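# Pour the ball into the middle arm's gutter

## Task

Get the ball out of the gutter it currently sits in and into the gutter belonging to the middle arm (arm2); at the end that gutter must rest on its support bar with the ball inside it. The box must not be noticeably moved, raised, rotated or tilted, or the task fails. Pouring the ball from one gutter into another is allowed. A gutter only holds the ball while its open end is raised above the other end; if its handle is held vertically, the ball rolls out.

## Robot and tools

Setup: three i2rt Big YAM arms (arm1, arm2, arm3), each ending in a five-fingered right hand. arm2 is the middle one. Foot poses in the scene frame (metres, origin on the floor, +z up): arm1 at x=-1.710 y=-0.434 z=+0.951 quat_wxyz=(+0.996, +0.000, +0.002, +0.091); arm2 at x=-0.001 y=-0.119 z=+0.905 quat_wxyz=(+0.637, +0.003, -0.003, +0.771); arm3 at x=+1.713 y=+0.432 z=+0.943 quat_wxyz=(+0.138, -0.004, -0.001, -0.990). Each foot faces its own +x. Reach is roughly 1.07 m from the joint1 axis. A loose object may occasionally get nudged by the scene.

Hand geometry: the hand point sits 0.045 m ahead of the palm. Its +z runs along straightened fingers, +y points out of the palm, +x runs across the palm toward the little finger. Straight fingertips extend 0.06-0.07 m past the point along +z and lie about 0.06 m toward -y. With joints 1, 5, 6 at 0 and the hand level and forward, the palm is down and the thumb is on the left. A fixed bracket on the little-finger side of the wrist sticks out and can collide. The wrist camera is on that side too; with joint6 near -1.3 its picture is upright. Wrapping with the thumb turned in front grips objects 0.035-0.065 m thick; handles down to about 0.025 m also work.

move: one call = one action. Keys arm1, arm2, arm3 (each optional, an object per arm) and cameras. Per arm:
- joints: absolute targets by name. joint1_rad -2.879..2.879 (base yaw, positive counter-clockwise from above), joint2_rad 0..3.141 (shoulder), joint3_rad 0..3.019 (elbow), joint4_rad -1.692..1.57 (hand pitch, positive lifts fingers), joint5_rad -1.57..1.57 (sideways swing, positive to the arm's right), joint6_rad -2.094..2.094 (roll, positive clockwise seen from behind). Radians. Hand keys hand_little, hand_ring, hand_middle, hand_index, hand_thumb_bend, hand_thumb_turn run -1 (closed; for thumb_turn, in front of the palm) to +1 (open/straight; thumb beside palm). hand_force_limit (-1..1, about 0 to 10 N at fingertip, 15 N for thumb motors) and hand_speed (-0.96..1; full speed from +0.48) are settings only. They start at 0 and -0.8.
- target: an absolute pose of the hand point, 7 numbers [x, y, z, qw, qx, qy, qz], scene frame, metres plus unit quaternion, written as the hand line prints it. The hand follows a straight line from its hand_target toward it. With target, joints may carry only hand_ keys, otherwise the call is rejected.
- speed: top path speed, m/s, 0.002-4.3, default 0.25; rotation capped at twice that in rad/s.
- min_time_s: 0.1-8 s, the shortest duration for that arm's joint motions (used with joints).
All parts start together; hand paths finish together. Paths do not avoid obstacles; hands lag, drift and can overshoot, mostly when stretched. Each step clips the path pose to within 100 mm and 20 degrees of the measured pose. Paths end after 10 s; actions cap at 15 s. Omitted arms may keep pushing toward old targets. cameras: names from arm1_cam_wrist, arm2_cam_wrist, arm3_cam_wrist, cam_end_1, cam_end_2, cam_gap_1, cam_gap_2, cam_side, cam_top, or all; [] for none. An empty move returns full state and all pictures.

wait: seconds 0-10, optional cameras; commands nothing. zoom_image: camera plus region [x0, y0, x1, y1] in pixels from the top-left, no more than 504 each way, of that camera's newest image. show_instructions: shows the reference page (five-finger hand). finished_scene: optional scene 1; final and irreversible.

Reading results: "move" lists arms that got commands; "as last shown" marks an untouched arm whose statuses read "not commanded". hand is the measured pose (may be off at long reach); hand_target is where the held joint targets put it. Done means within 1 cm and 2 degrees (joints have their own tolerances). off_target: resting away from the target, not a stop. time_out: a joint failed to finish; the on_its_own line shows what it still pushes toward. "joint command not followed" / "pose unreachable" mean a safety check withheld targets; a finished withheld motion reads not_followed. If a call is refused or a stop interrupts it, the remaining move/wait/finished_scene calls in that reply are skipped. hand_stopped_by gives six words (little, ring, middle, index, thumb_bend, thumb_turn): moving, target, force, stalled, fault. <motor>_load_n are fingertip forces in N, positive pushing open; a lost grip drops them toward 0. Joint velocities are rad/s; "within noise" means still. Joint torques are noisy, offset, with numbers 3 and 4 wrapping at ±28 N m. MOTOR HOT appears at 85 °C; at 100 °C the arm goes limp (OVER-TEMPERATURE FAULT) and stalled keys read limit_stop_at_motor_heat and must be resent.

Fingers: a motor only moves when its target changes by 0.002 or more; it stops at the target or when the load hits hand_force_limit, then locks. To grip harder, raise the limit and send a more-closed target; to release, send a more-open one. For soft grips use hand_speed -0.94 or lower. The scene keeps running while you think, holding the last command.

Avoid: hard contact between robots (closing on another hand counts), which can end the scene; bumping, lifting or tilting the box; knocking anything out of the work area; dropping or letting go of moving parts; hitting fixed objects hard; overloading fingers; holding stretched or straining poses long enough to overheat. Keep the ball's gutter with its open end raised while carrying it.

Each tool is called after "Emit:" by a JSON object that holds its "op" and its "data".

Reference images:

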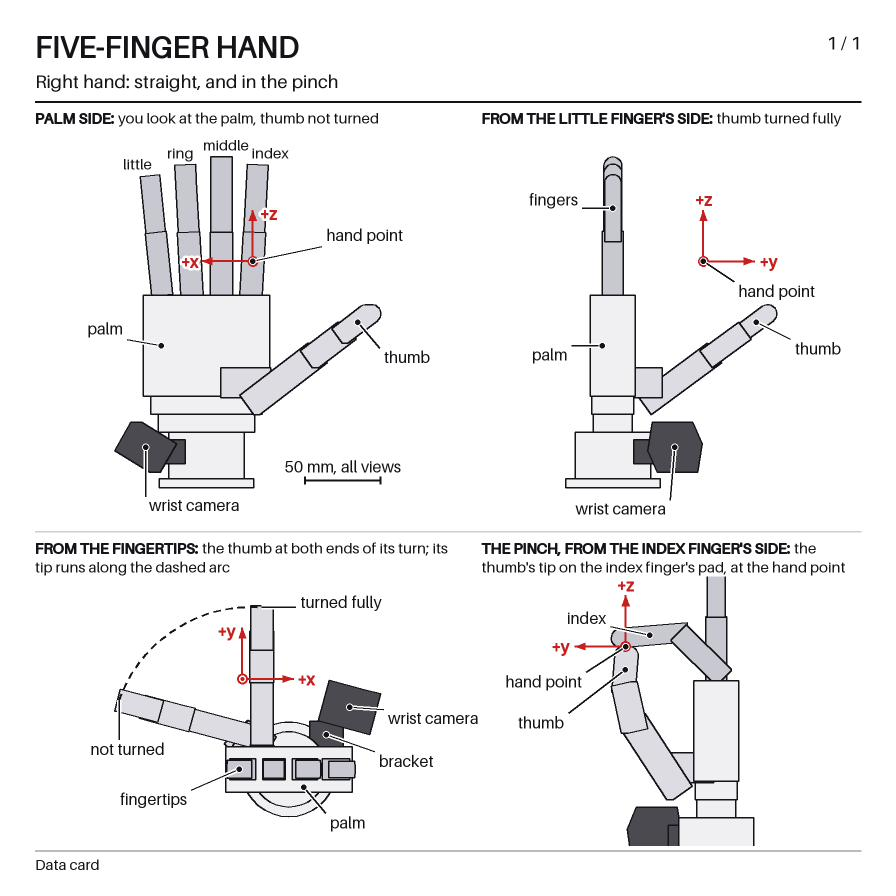

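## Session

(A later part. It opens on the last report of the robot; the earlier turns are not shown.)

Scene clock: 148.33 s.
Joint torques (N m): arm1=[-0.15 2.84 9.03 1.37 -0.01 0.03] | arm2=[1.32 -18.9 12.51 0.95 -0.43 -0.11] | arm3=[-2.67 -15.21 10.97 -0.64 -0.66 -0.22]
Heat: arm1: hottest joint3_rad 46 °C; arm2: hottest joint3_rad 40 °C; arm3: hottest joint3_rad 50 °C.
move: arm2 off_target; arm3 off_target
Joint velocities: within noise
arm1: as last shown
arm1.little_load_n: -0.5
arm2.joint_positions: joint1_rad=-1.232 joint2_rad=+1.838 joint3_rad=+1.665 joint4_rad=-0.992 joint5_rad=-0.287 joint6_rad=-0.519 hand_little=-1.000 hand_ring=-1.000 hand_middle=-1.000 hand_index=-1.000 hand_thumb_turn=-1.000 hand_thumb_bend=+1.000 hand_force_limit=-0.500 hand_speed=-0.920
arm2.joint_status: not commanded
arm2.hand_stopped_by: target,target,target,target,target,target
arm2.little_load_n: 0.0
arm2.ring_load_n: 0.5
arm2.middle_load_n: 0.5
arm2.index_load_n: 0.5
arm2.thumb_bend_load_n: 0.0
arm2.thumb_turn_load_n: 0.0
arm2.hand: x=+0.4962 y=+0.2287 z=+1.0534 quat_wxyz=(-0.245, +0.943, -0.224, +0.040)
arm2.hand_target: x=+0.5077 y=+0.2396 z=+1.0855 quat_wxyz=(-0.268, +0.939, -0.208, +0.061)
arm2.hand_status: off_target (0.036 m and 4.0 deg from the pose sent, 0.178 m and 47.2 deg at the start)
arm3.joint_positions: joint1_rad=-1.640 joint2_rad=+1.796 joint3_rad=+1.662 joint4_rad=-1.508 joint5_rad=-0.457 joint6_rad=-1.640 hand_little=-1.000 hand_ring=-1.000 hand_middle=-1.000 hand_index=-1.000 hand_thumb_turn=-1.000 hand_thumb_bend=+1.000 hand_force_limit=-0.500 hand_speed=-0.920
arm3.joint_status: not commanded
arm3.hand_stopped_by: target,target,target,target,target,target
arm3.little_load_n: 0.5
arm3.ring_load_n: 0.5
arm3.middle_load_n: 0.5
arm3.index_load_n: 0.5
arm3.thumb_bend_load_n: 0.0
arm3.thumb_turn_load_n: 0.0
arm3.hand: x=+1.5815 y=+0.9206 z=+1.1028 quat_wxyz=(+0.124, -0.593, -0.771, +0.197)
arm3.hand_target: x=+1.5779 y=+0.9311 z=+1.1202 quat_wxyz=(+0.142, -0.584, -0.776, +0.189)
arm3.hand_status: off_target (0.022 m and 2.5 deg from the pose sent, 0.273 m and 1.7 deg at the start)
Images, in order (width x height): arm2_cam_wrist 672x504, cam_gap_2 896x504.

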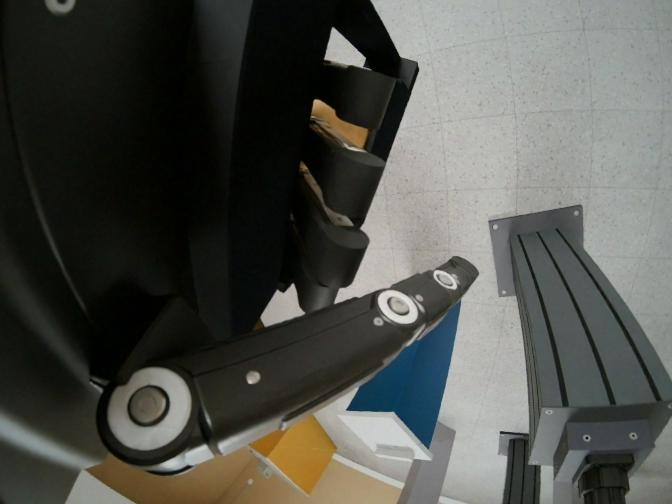

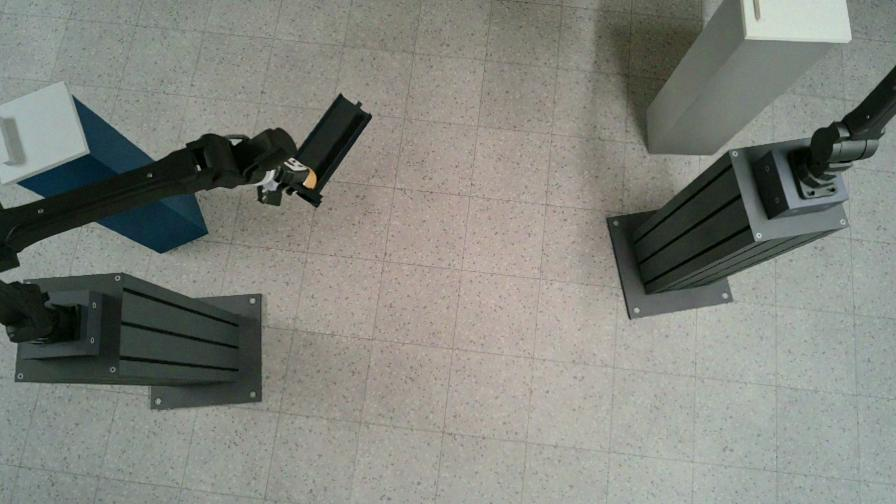

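Emit:
{"op": "move", "data": {"arm3": {"target": [1.800, 0.965, 1.06, -0.1405, 0.5852, 0.7766, -0.1864], "speed": 0.2}, "arm2": {"target": [0.321, 0.34, 1.10, -0.26911, 0.93848, 0.20806, -0.05966], "speed": 0.13}, "cameras": ["arm2_cam_wrist","cam_gap_2"]}}

Emit:
{"op": "move", "data": {"arm2": {"target": [0.09, 0.393, 1.10, -0.21868, 0.76263, 0.58518, -0.16780], "speed": 0.13}, "cameras": ["arm2_cam_wrist","arm3_cam_wrist","cam_gap_2"]}}

Scene clock: 152.50 s.
Joint torques (N m): arm1=[-0.26 2.96 9.09 1.39 -0.02 0.01] | arm2=[1.38 -18.08 11.84 0.49 -0.69 -0.13] | arm3=[-2.84 -16.97 12.01 -1.17 -0.28 -0.19]
Heat: arm1: hottest joint3_rad 46 °C; arm2: hottest joint3_rad 40 °C; arm3: hottest joint3_rad 49 °C.
move: arm2 off_target; arm3 off_target
Joint velocities: within noise
arm1: as last shown
arm1.little_load_n: 0.0
arm2.joint_positions: joint1_rad=-0.898 joint2_rad=+1.799 joint3_rad=+1.665 joint4_rad=-1.252 joint5_rad=-0.484 joint6_rad=-1.073 hand_little=-1.000 hand_ring=-1.000 hand_middle=-1.000 hand_index=-1.000 hand_thumb_turn=-1.000 hand_thumb_bend=+1.000 hand_force_limit=-0.500 hand_speed=-0.920
arm2.joint_status: not commanded
arm2.hand_stopped_by: target,target,target,target,target,target
arm2.little_load_n: 0.5
arm2.ring_load_n: 0.5
arm2.middle_load_n: 0.5
arm2.index_load_n: 0.5
arm2.thumb_bend_load_n: 0.0
arm2.thumb_turn_load_n: 0.0
arm2.hand: x=+0.3125 y=+0.3303 z=+1.0721 quat_wxyz=(-0.246, +0.946, +0.197, -0.080)
arm2.hand_target: x=+0.3172 y=+0.3427 z=+1.1010 quat_wxyz=(-0.267, +0.938, +0.213, -0.059)
arm2.hand_status: off_target (0.031 m and 3.8 deg from the pose sent, 0.213 m and 51.3 deg at the start)
arm3.joint_positions: joint1_rad=-2.034 joint2_rad=+1.933 joint3_rad=+1.688 joint4_rad=-1.587 joint5_rad=-0.410 joint6_rad=-2.061 hand_little=-1.000 hand_ring=-1.000 hand_middle=-1.000 hand_index=-1.000 hand_thumb_turn=-1.000 hand_thumb_bend=+1.000 hand_force_limit=-0.500 hand_speed=-0.920
arm3.joint_status: not commanded
arm3.hand_stopped_by: target,target,target,target,target,target
arm3.little_load_n: 0.0
arm3.ring_load_n: 0.5
arm3.middle_load_n: 0.5
arm3.index_load_n: 0.5
arm3.thumb_bend_load_n: 0.0
arm3.thumb_turn_load_n: 0.0
arm3.hand: x=+1.7956 y=+0.9451 z=+1.0389 quat_wxyz=(+0.129, -0.596, -0.766, +0.206)
arm3.hand_target: x=+1.7997 y=+0.9628 z=+1.0600 quat_wxyz=(+0.141, -0.589, -0.774, +0.185)
arm3.hand_status: off_target (0.029 m and 3.1 deg from the pose sent, 0.227 m and 2.5 deg at the start; a joint's target at an end of its range on 23 of 122 steps)
Images, in order (width x height): arm2_cam_wrist 672x504, cam_gap_2 896x504.

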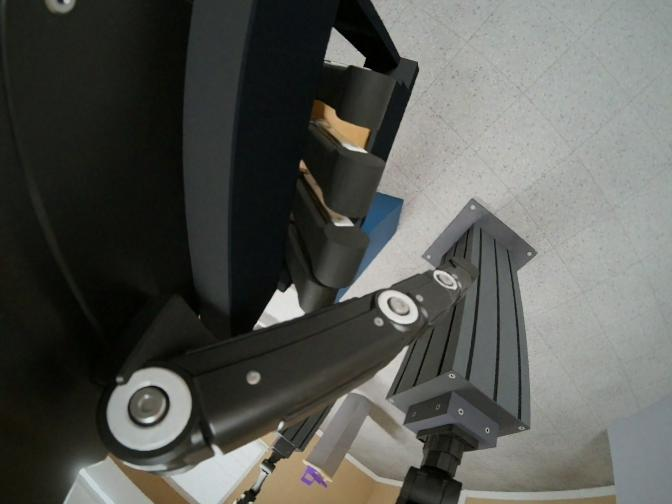

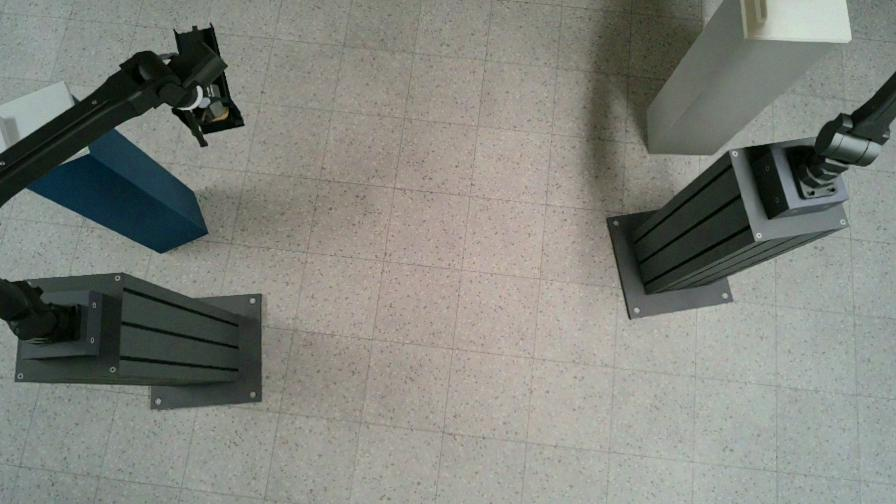

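Scene clock: 156.50 s.
Joint torques (N m): arm1=[-0.15 2.73 9.06 1.36 -0.01 0.03] | arm2=[0.85 -15.56 11.48 0.01 -0.71 -0.14] | arm3=[-2.78 -16.91 11.84 -1.33 -0.32 -0.19]
Heat: arm1: hottest joint3_rad 46 °C; arm2: hottest joint3_rad 40 °C; arm3: hottest joint3_rad 51 °C.
move: arm2 off_target
Joint velocities: within noise
arm1, arm3: as last shown
arm2.joint_positions: joint1_rad=-0.461 joint2_rad=+1.781 joint3_rad=+1.678 joint4_rad=-1.512 joint5_rad=-0.540 joint6_rad=-1.567 hand_little=-1.000 hand_ring=-1.000 hand_middle=-1.000 hand_index=-1.000 hand_thumb_turn=-1.000 hand_thumb_bend=+1.000 hand_force_limit=-0.500 hand_speed=-0.920
arm2.joint_status: not commanded
arm2.hand_stopped_by: target,target,target,target,target,target
arm2.little_load_n: 0.0
arm2.ring_load_n: 0.5
arm2.middle_load_n: 0.5
arm2.index_load_n: 0.5
arm2.thumb_bend_load_n: 0.0
arm2.thumb_turn_load_n: 0.0
arm2.hand: x=+0.0889 y=+0.3777 z=+1.0867 quat_wxyz=(-0.203, +0.771, +0.577, -0.176)
arm2.hand_target: x=+0.0895 y=+0.3914 z=+1.1007 quat_wxyz=(-0.216, +0.763, +0.586, -0.166)
arm2.hand_status: off_target (0.020 m and 2.5 deg from the pose sent, 0.233 m and 50.7 deg at the start)
arm3.middle_load_n: 0.0
Images, in order (width x height): arm2_cam_wrist 672x504, arm3_cam_wrist 672x504, cam_gap_2 896x504.

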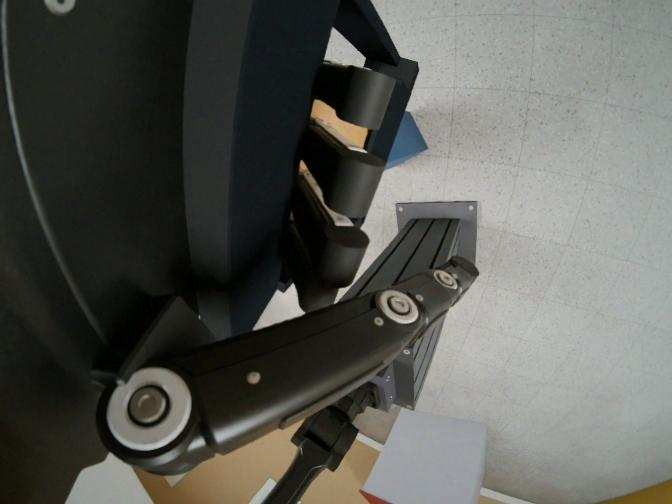

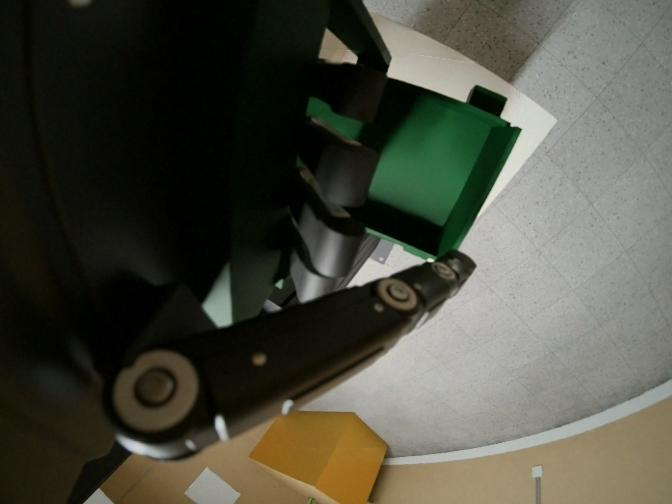

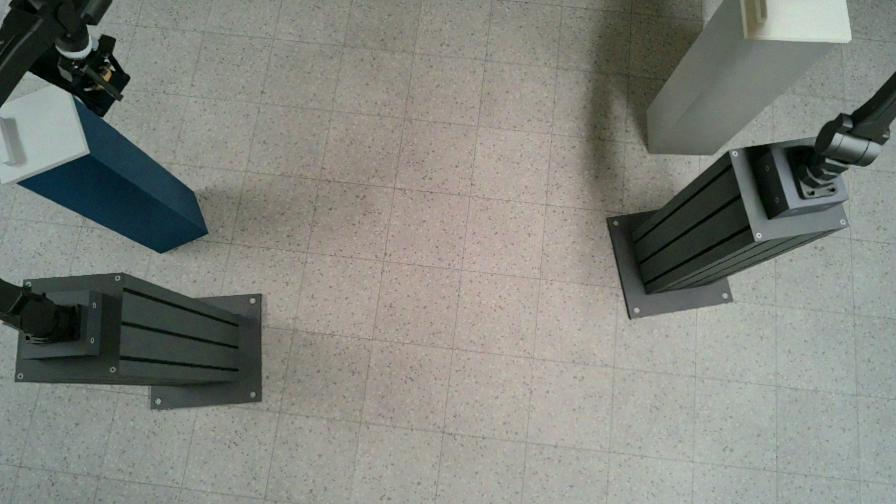

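Emit:
{"op": "move", "data": {"arm2": {"target": [-0.112, 0.401, 1.06, -0.14197, 0.49509, 0.82397, -0.23627], "speed": 0.13}, "cameras": ["arm2_cam_wrist","arm3_cam_wrist","cam_gap_1","cam_gap_2","cam_top","cam_side"]}}

Scene clock: 160.40 s.
Joint torques (N m): arm1=[-0.21 2.84 9.05 1.4 -0.02 0.03] | arm2=[0.73 -17.14 10.96 -0.5 -0.32 -0.11] | arm3=[-3.02 -17.32 11.88 -1.31 -0.28 -0.2]
Heat: arm1: hottest joint3_rad 46 °C; arm2: hottest joint3_rad 41 °C; arm3: hottest joint3_rad 52 °C.
move: arm2 off_target
Joint velocities: within noise
arm1, arm3: as last shown
arm2.joint_positions: joint1_rad=-0.051 joint2_rad=+1.911 joint3_rad=+1.756 joint4_rad=-1.658 joint5_rad=-0.517 joint6_rad=-1.959 hand_little=-1.000 hand_ring=-1.000 hand_middle=-1.000 hand_index=-1.000 hand_thumb_turn=-1.000 hand_thumb_bend=+1.000 hand_force_limit=-0.500 hand_speed=-0.920
arm2.joint_status: not commanded
arm2.hand_stopped_by: target,target,target,target,target,target
arm2.little_load_n: 0.0
arm2.ring_load_n: 0.5
arm2.middle_load_n: 0.5
arm2.index_load_n: 0.5
arm2.thumb_bend_load_n: 0.0
arm2.thumb_turn_load_n: 0.0
arm2.hand: x=-0.1082 y=+0.3874 z=+1.0484 quat_wxyz=(-0.131, +0.505, +0.817, -0.245)
arm2.hand_target: x=-0.1109 y=+0.3994 z=+1.0599 quat_wxyz=(-0.140, +0.496, +0.824, -0.235)
arm2.hand_status: off_target (0.018 m and 2.0 deg from the pose sent, 0.204 m and 43.8 deg at the start)
arm3.little_load_n: 0.5
pictures: arm2_cam_wrist, arm3_cam_wrist, cam_gap_1, cam_gap_2, cam_side, cam_top
Images, in order (width x height): arm2_cam_wrist 672x504, arm3_cam_wrist 672x504, cam_gap_1 896x504, cam_gap_2 896x504, cam_side 896x504, cam_top 896x504.

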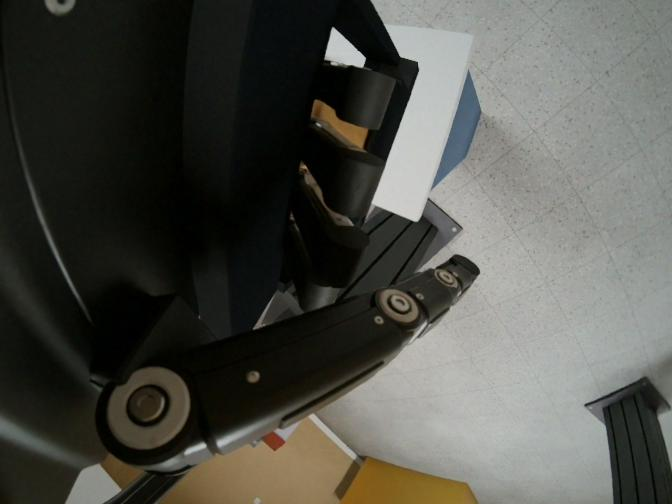

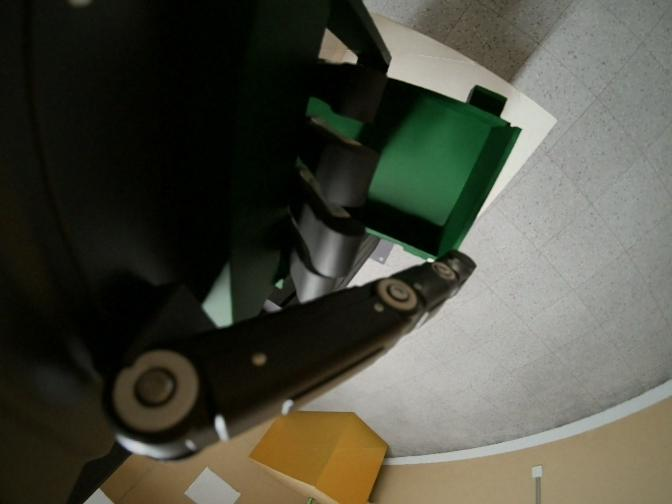

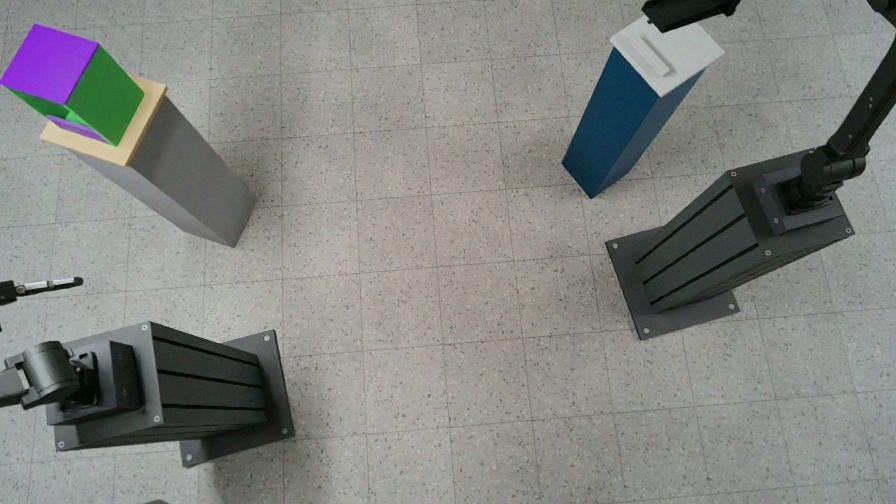

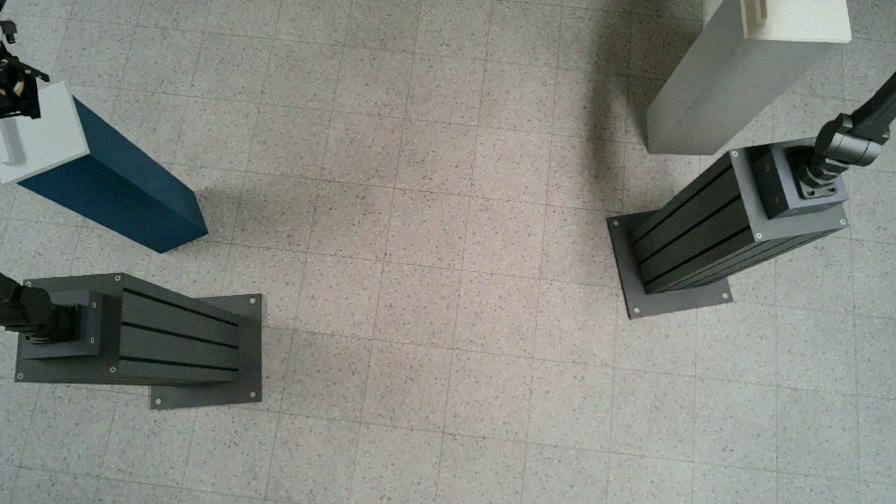

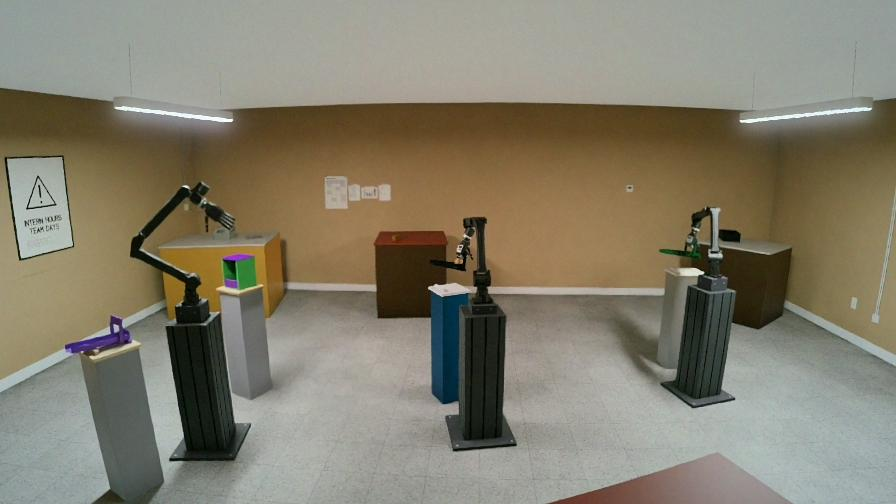

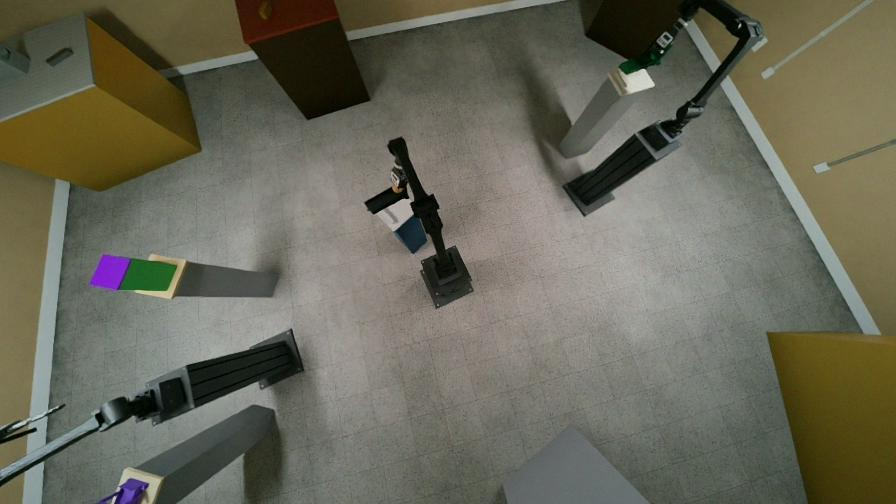

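Emit:
{"op": "move", "data": {"arm2": {"target": [-0.115, 0.401, 0.955, -0.1246, 0.49974, 0.83171, -0.20736], "speed": 0.07}, "cameras": ["arm2_cam_wrist","cam_gap_1","cam_gap_2","cam_top","cam_side"]}}

Scene clock: 162.63 s.
Joint torques (N m): arm1=[-0.26 2.96 9.06 1.35 -0.02 0.02] | arm2=[1.14 -17.79 6.94 0.69 -0.28 0.12] | arm3=[-2.55 -16.67 11.95 -1.11 -0.3 -0.23]
Heat: arm1: hottest joint3_rad 46 °C; arm2: hottest joint3_rad 41 °C; arm3: hottest joint3_rad 53 °C.
move: arm2 done
Joint velocities: within noise
arm1, arm3: as last shown
arm2.joint_positions: joint1_rad=-0.039 joint2_rad=+1.962 joint3_rad=+1.602 joint4_rad=-1.391 joint5_rad=-0.463 joint6_rad=-1.943 hand_little=-1.000 hand_ring=-1.000 hand_middle=-1.000 hand_index=-1.000 hand_thumb_turn=-1.000 hand_thumb_bend=+1.000 hand_force_limit=-0.500 hand_speed=-0.920
arm2.joint_status: not commanded
arm2.hand_stopped_by: target,target,target,target,target,target
arm2.little_load_n: 0.0
arm2.ring_load_n: 0.5
arm2.middle_load_n: 0.5
arm2.index_load_n: 1.0
arm2.thumb_bend_load_n: 0.0
arm2.thumb_turn_load_n: 0.0
arm2.hand: x=-0.1056 y=+0.4009 z=+0.9577 quat_wxyz=(-0.127, +0.502, +0.830, -0.207)
arm2.hand_target: x=-0.1102 y=+0.4007 z=+0.9547 quat_wxyz=(-0.125, +0.503, +0.829, -0.207)
arm2.hand_status: done (0.010 m and 0.4 deg from the pose sent, 0.095 m and 4.7 deg at the start)
arm3.little_load_n: 0.0
arm3.middle_load_n: 0.5
pictures: arm2_cam_wrist, cam_gap_1, cam_gap_2, cam_side, cam_top
Images, in order (width x height): arm2_cam_wrist 672x504, cam_gap_1 896x504, cam_gap_2 896x504, cam_side 896x504, cam_top 896x504.

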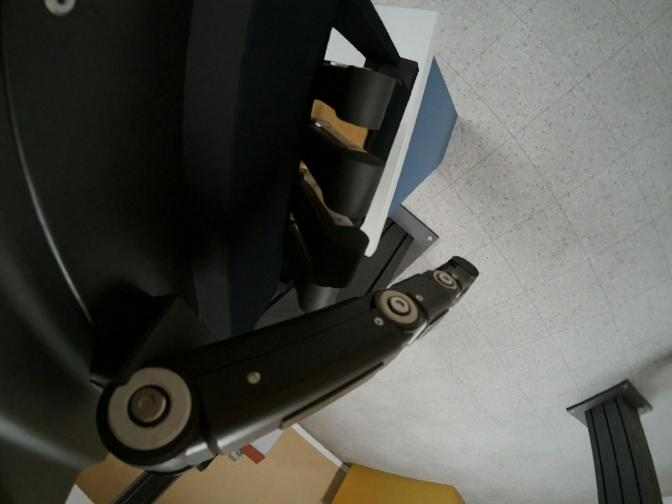

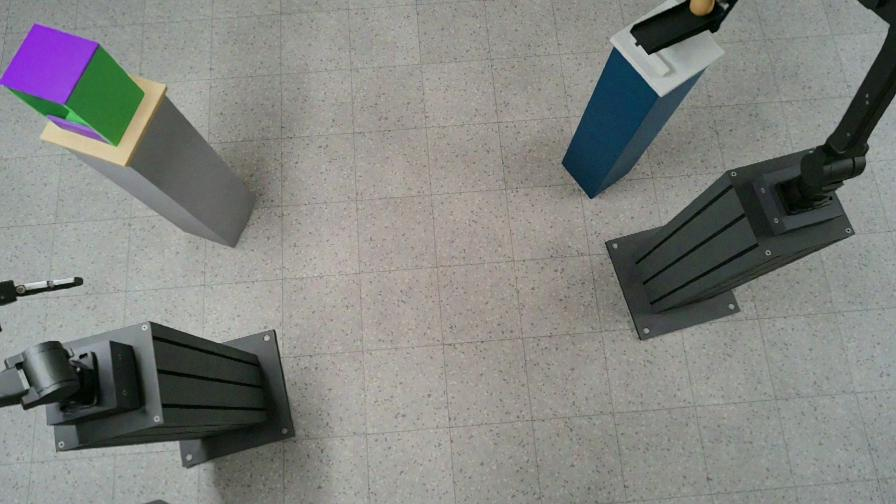

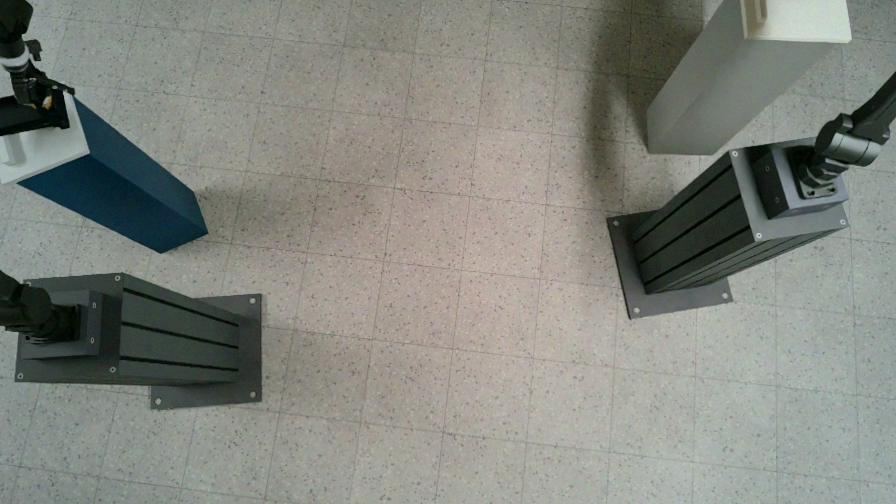

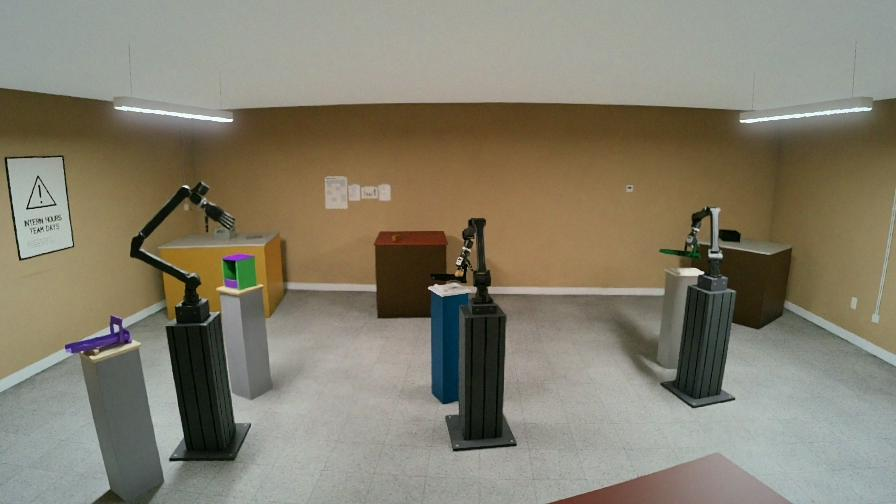

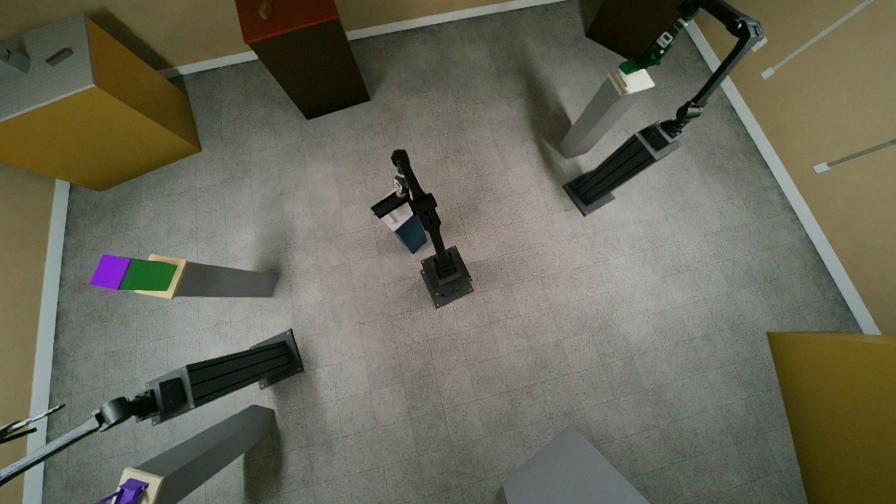

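Emit:
{"op": "zoom_image", "data": {"camera": "cam_gap_1", "region": [600, 0, 760, 100]}}

Emit:
{"op": "zoom_image", "data": {"camera": "cam_side", "region": [410, 200, 510, 310]}}

Emit:
{"op": "zoom_image", "data": {"camera": "cam_gap_2", "region": [0, 20, 120, 200]}}

Scaled by 3.150 from the camera's image (finer frame: 1280x720).

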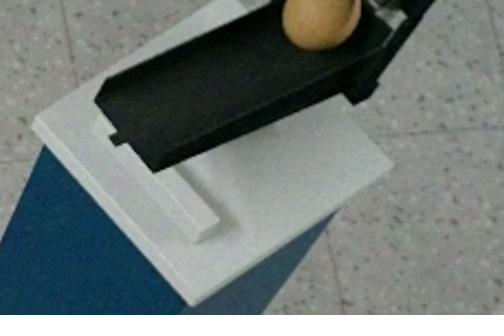

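Scaled by 4.582 from the camera's image (finer frame: 1280x720).

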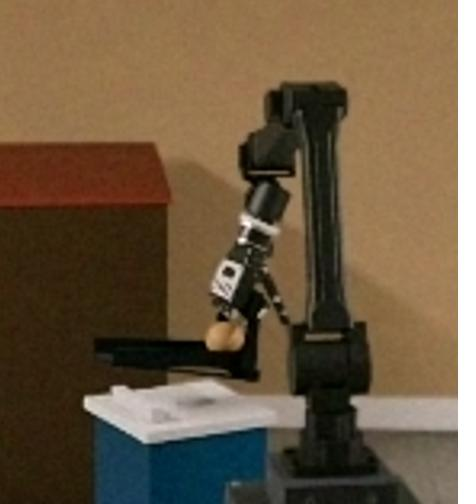

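Scaled by 2.800 from the camera's image (finer frame: 1280x720).

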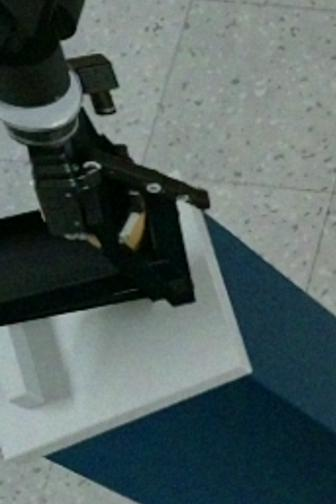

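Emit:
{"op": "move", "data": {"arm2": {"target": [-0.121, 0.393, 0.940, -0.1246, 0.49974, 0.83171, -0.20736], "speed": 0.04}, "cameras": ["arm2_cam_wrist","cam_gap_1","cam_gap_2"]}}

Emit:
{"op": "zoom_image", "data": {"camera": "cam_gap_1", "region": [600, 0, 760, 100]}}

Emit:
{"op": "zoom_image", "data": {"camera": "cam_gap_2", "region": [0, 60, 120, 200]}}

Scene clock: 163.93 s.
Joint torques (N m): arm1=[-0.21 2.84 9.05 1.4 -0.01 0.03] | arm2=[1.08 -17.67 6.74 0.73 -0.35 0.11] | arm3=[-2.61 -16.62 11.77 -1.39 -0.29 -0.21]
Heat: arm1: hottest joint3_rad 46 °C; arm2: hottest joint3_rad 41 °C; arm3: hottest joint3_rad 53 °C.
move: arm2 done
Joint velocities: within noise
arm1, arm3: as last shown
arm2.joint_positions: joint1_rad=-0.011 joint2_rad=+1.962 joint3_rad=+1.561 joint4_rad=-1.342 joint5_rad=-0.463 joint6_rad=-1.930 hand_little=-1.000 hand_ring=-1.000 hand_middle=-1.000 hand_index=-1.000 hand_thumb_turn=-1.000 hand_thumb_bend=+1.000 hand_force_limit=-0.500 hand_speed=-0.920
arm2.joint_status: not commanded
arm2.hand_stopped_by: target,target,target,target,target,target
arm2.little_load_n: 0.0
arm2.ring_load_n: 0.5
arm2.middle_load_n: 0.5
arm2.index_load_n: 1.0
arm2.thumb_bend_load_n: 0.0
arm2.thumb_turn_load_n: 0.0
arm2.hand: x=-0.1191 y=+0.3931 z=+0.9428 quat_wxyz=(-0.125, +0.496, +0.834, -0.207)
arm2.hand_target: x=-0.1238 y=+0.3923 z=+0.9402 quat_wxyz=(-0.124, +0.497, +0.833, -0.207)
arm2.hand_status: done (0.003 m and 0.5 deg from the pose sent, 0.025 m and 0.4 deg at the start)
Images, in order (width x height): arm2_cam_wrist 672x504, cam_gap_1 896x504, cam_gap_2 896x504.

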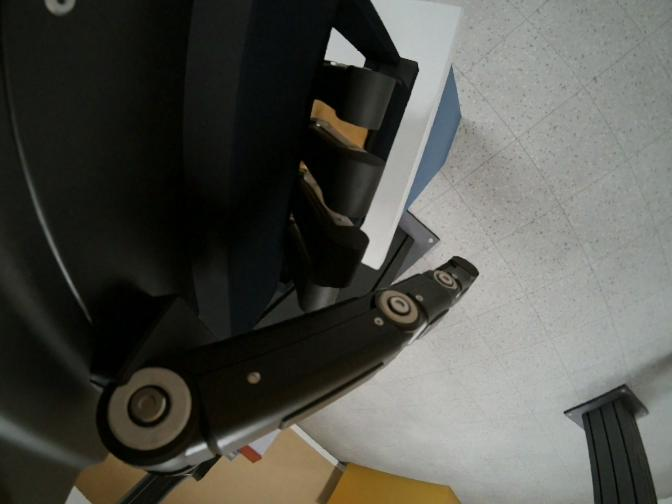

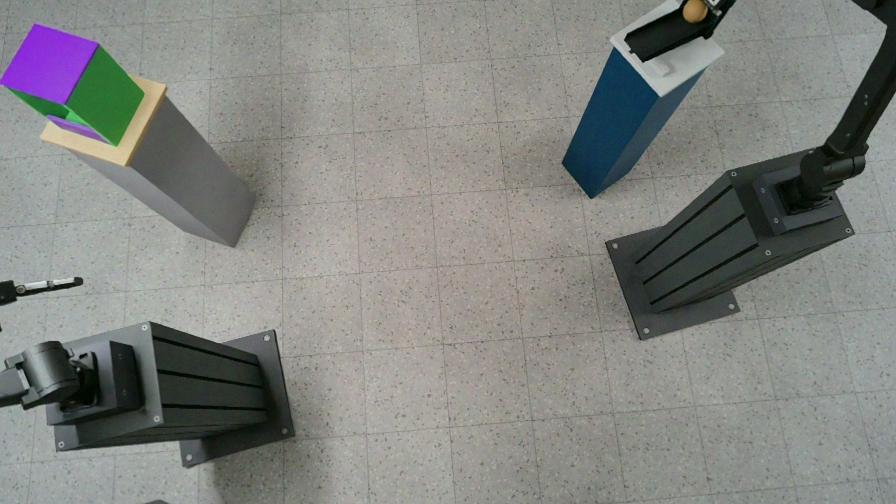

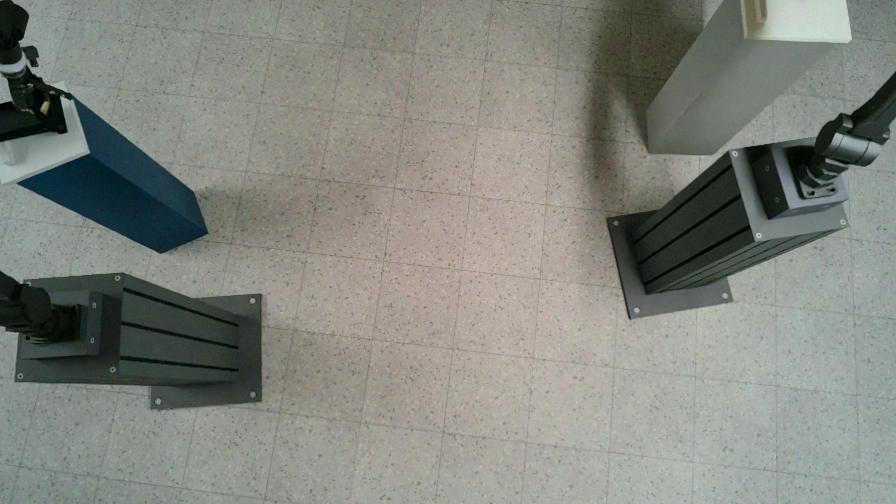

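Scaled by 3.150 from the camera's image (finer frame: 1280x720).

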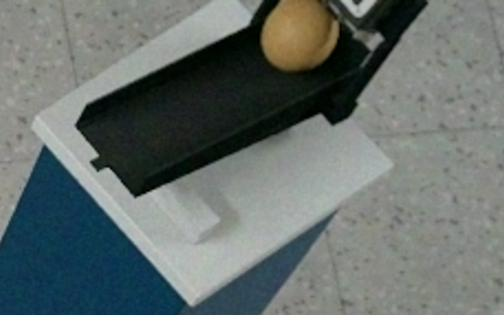

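Scaled by 3.600 from the camera's image (finer frame: 1280x720).

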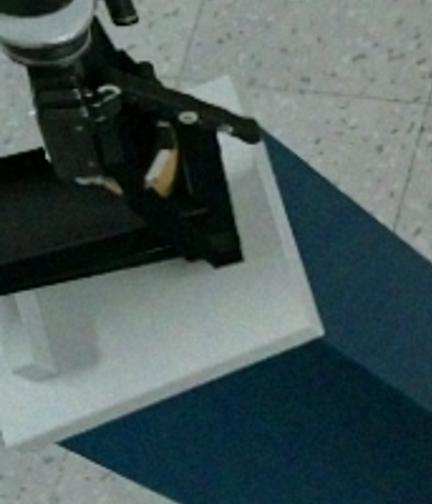

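Emit:
{"op": "move", "data": {"arm2": {"target": [-0.121, 0.390, 0.931, -0.1246, 0.49974, 0.83171, -0.20736], "speed": 0.03}, "cameras": ["arm2_cam_wrist","cam_gap_1","cam_gap_2"]}}

Emit:
{"op": "zoom_image", "data": {"camera": "cam_gap_1", "region": [600, 0, 760, 100]}}

Emit:
{"op": "zoom_image", "data": {"camera": "cam_gap_2", "region": [0, 60, 120, 200]}}

Scene clock: 165.03 s.
Joint torques (N m): arm1=[-0.15 3.02 9.02 1.43 -0.03 0.03] | arm2=[0.79 -17.49 6.64 0.73 -0.37 0.12] | arm3=[-2.9 -16.5 11.89 -1.37 -0.31 -0.24]
Heat: arm1: hottest joint3_rad 46 °C; arm2: hottest joint3_rad 41 °C; arm3: hottest joint3_rad 54 °C.
move: arm2 done
Joint velocities: within noise
arm1.joint_positions: joint1_rad=+0.306 joint2_rad=+0.595 joint3_rad=+1.346 joint4_rad=-1.450 joint5_rad=+0.097 joint6_rad=-1.188 hand_little=+1.000 hand_ring=+1.000 hand_middle=+1.000 hand_index=+1.000 hand_thumb_turn=+1.000 hand_thumb_bend=+1.000 hand_force_limit=+0.000 hand_speed=-0.800
arm1.joint_status: not commanded
arm1.hand_stopped_by: target,target,target,target,target,target
arm1.little_load_n: 0.0
arm1.ring_load_n: 0.0
arm1.middle_load_n: 0.0
arm1.index_load_n: 0.0
arm1.thumb_bend_load_n: 0.0
arm1.thumb_turn_load_n: -0.5
arm1.hand: x=-1.5074 y=-0.3989 z=+1.4019 quat_wxyz=(-0.138, +0.906, +0.027, +0.399)
arm1.hand_target: x=-1.5070 y=-0.3988 z=+1.4132 quat_wxyz=(-0.144, +0.900, +0.026, +0.411)
arm1.hand_status: not commanded
arm2.joint_positions: joint1_rad=-0.011 joint2_rad=+1.962 joint3_rad=+1.538 joint4_rad=-1.317 joint5_rad=-0.463 joint6_rad=-1.929 hand_little=-1.000 hand_ring=-1.000 hand_middle=-1.000 hand_index=-1.000 hand_thumb_turn=-1.000 hand_thumb_bend=+1.000 hand_force_limit=-0.500 hand_speed=-0.920
arm2.joint_status: not commanded
arm2.hand_stopped_by: target,target,target,target,target,target
arm2.little_load_n: 0.0
arm2.ring_load_n: 0.0
arm2.middle_load_n: 0.5
arm2.index_load_n: 1.0
arm2.thumb_bend_load_n: 0.0
arm2.thumb_turn_load_n: 0.0
arm2.hand: x=-0.1186 y=+0.3901 z=+0.9346 quat_wxyz=(-0.125, +0.496, +0.834, -0.206)
arm2.hand_target: x=-0.1209 y=+0.3894 z=+0.9308 quat_wxyz=(-0.124, +0.500, +0.832, -0.208)
arm2.hand_status: done (0.004 m and 0.5 deg from the pose sent, 0.012 m and 0.5 deg at the start)
arm3: as last shown
arm3.middle_load_n: 0.0
Images, in order (width x height): arm2_cam_wrist 672x504, cam_gap_1 896x504, cam_gap_2 896x504.

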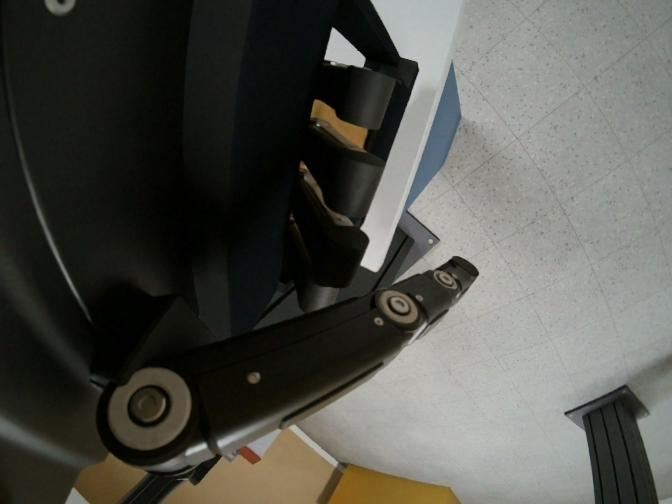

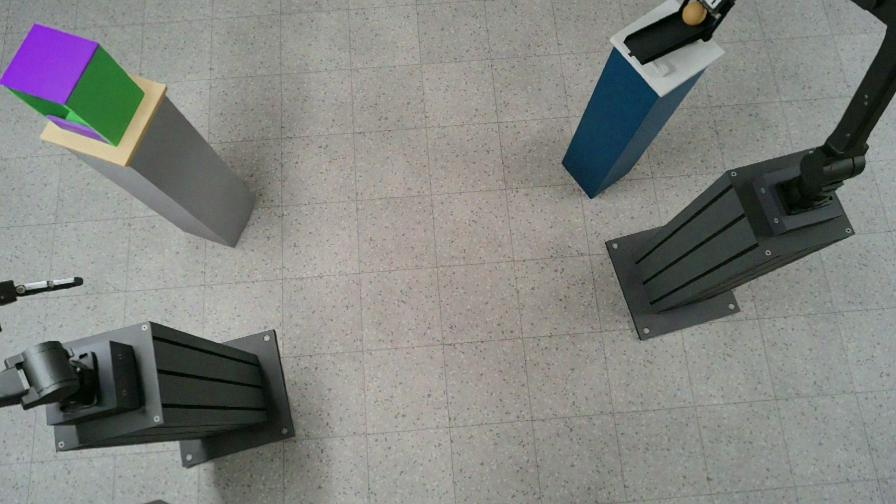

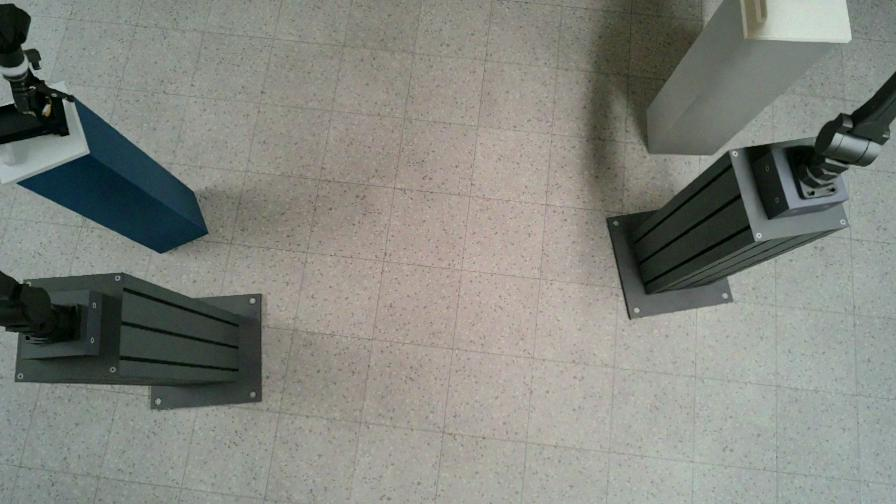

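Scaled by 3.150 from the camera's image (finer frame: 1280x720).

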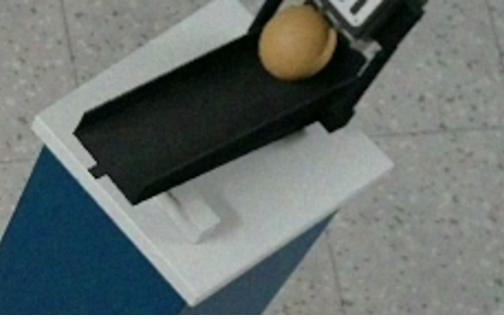

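Scaled by 3.600 from the camera's image (finer frame: 1280x720).

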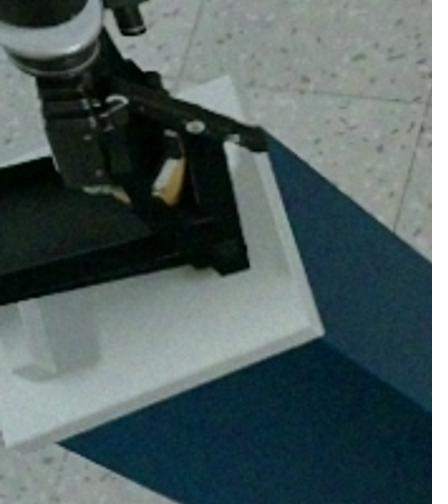

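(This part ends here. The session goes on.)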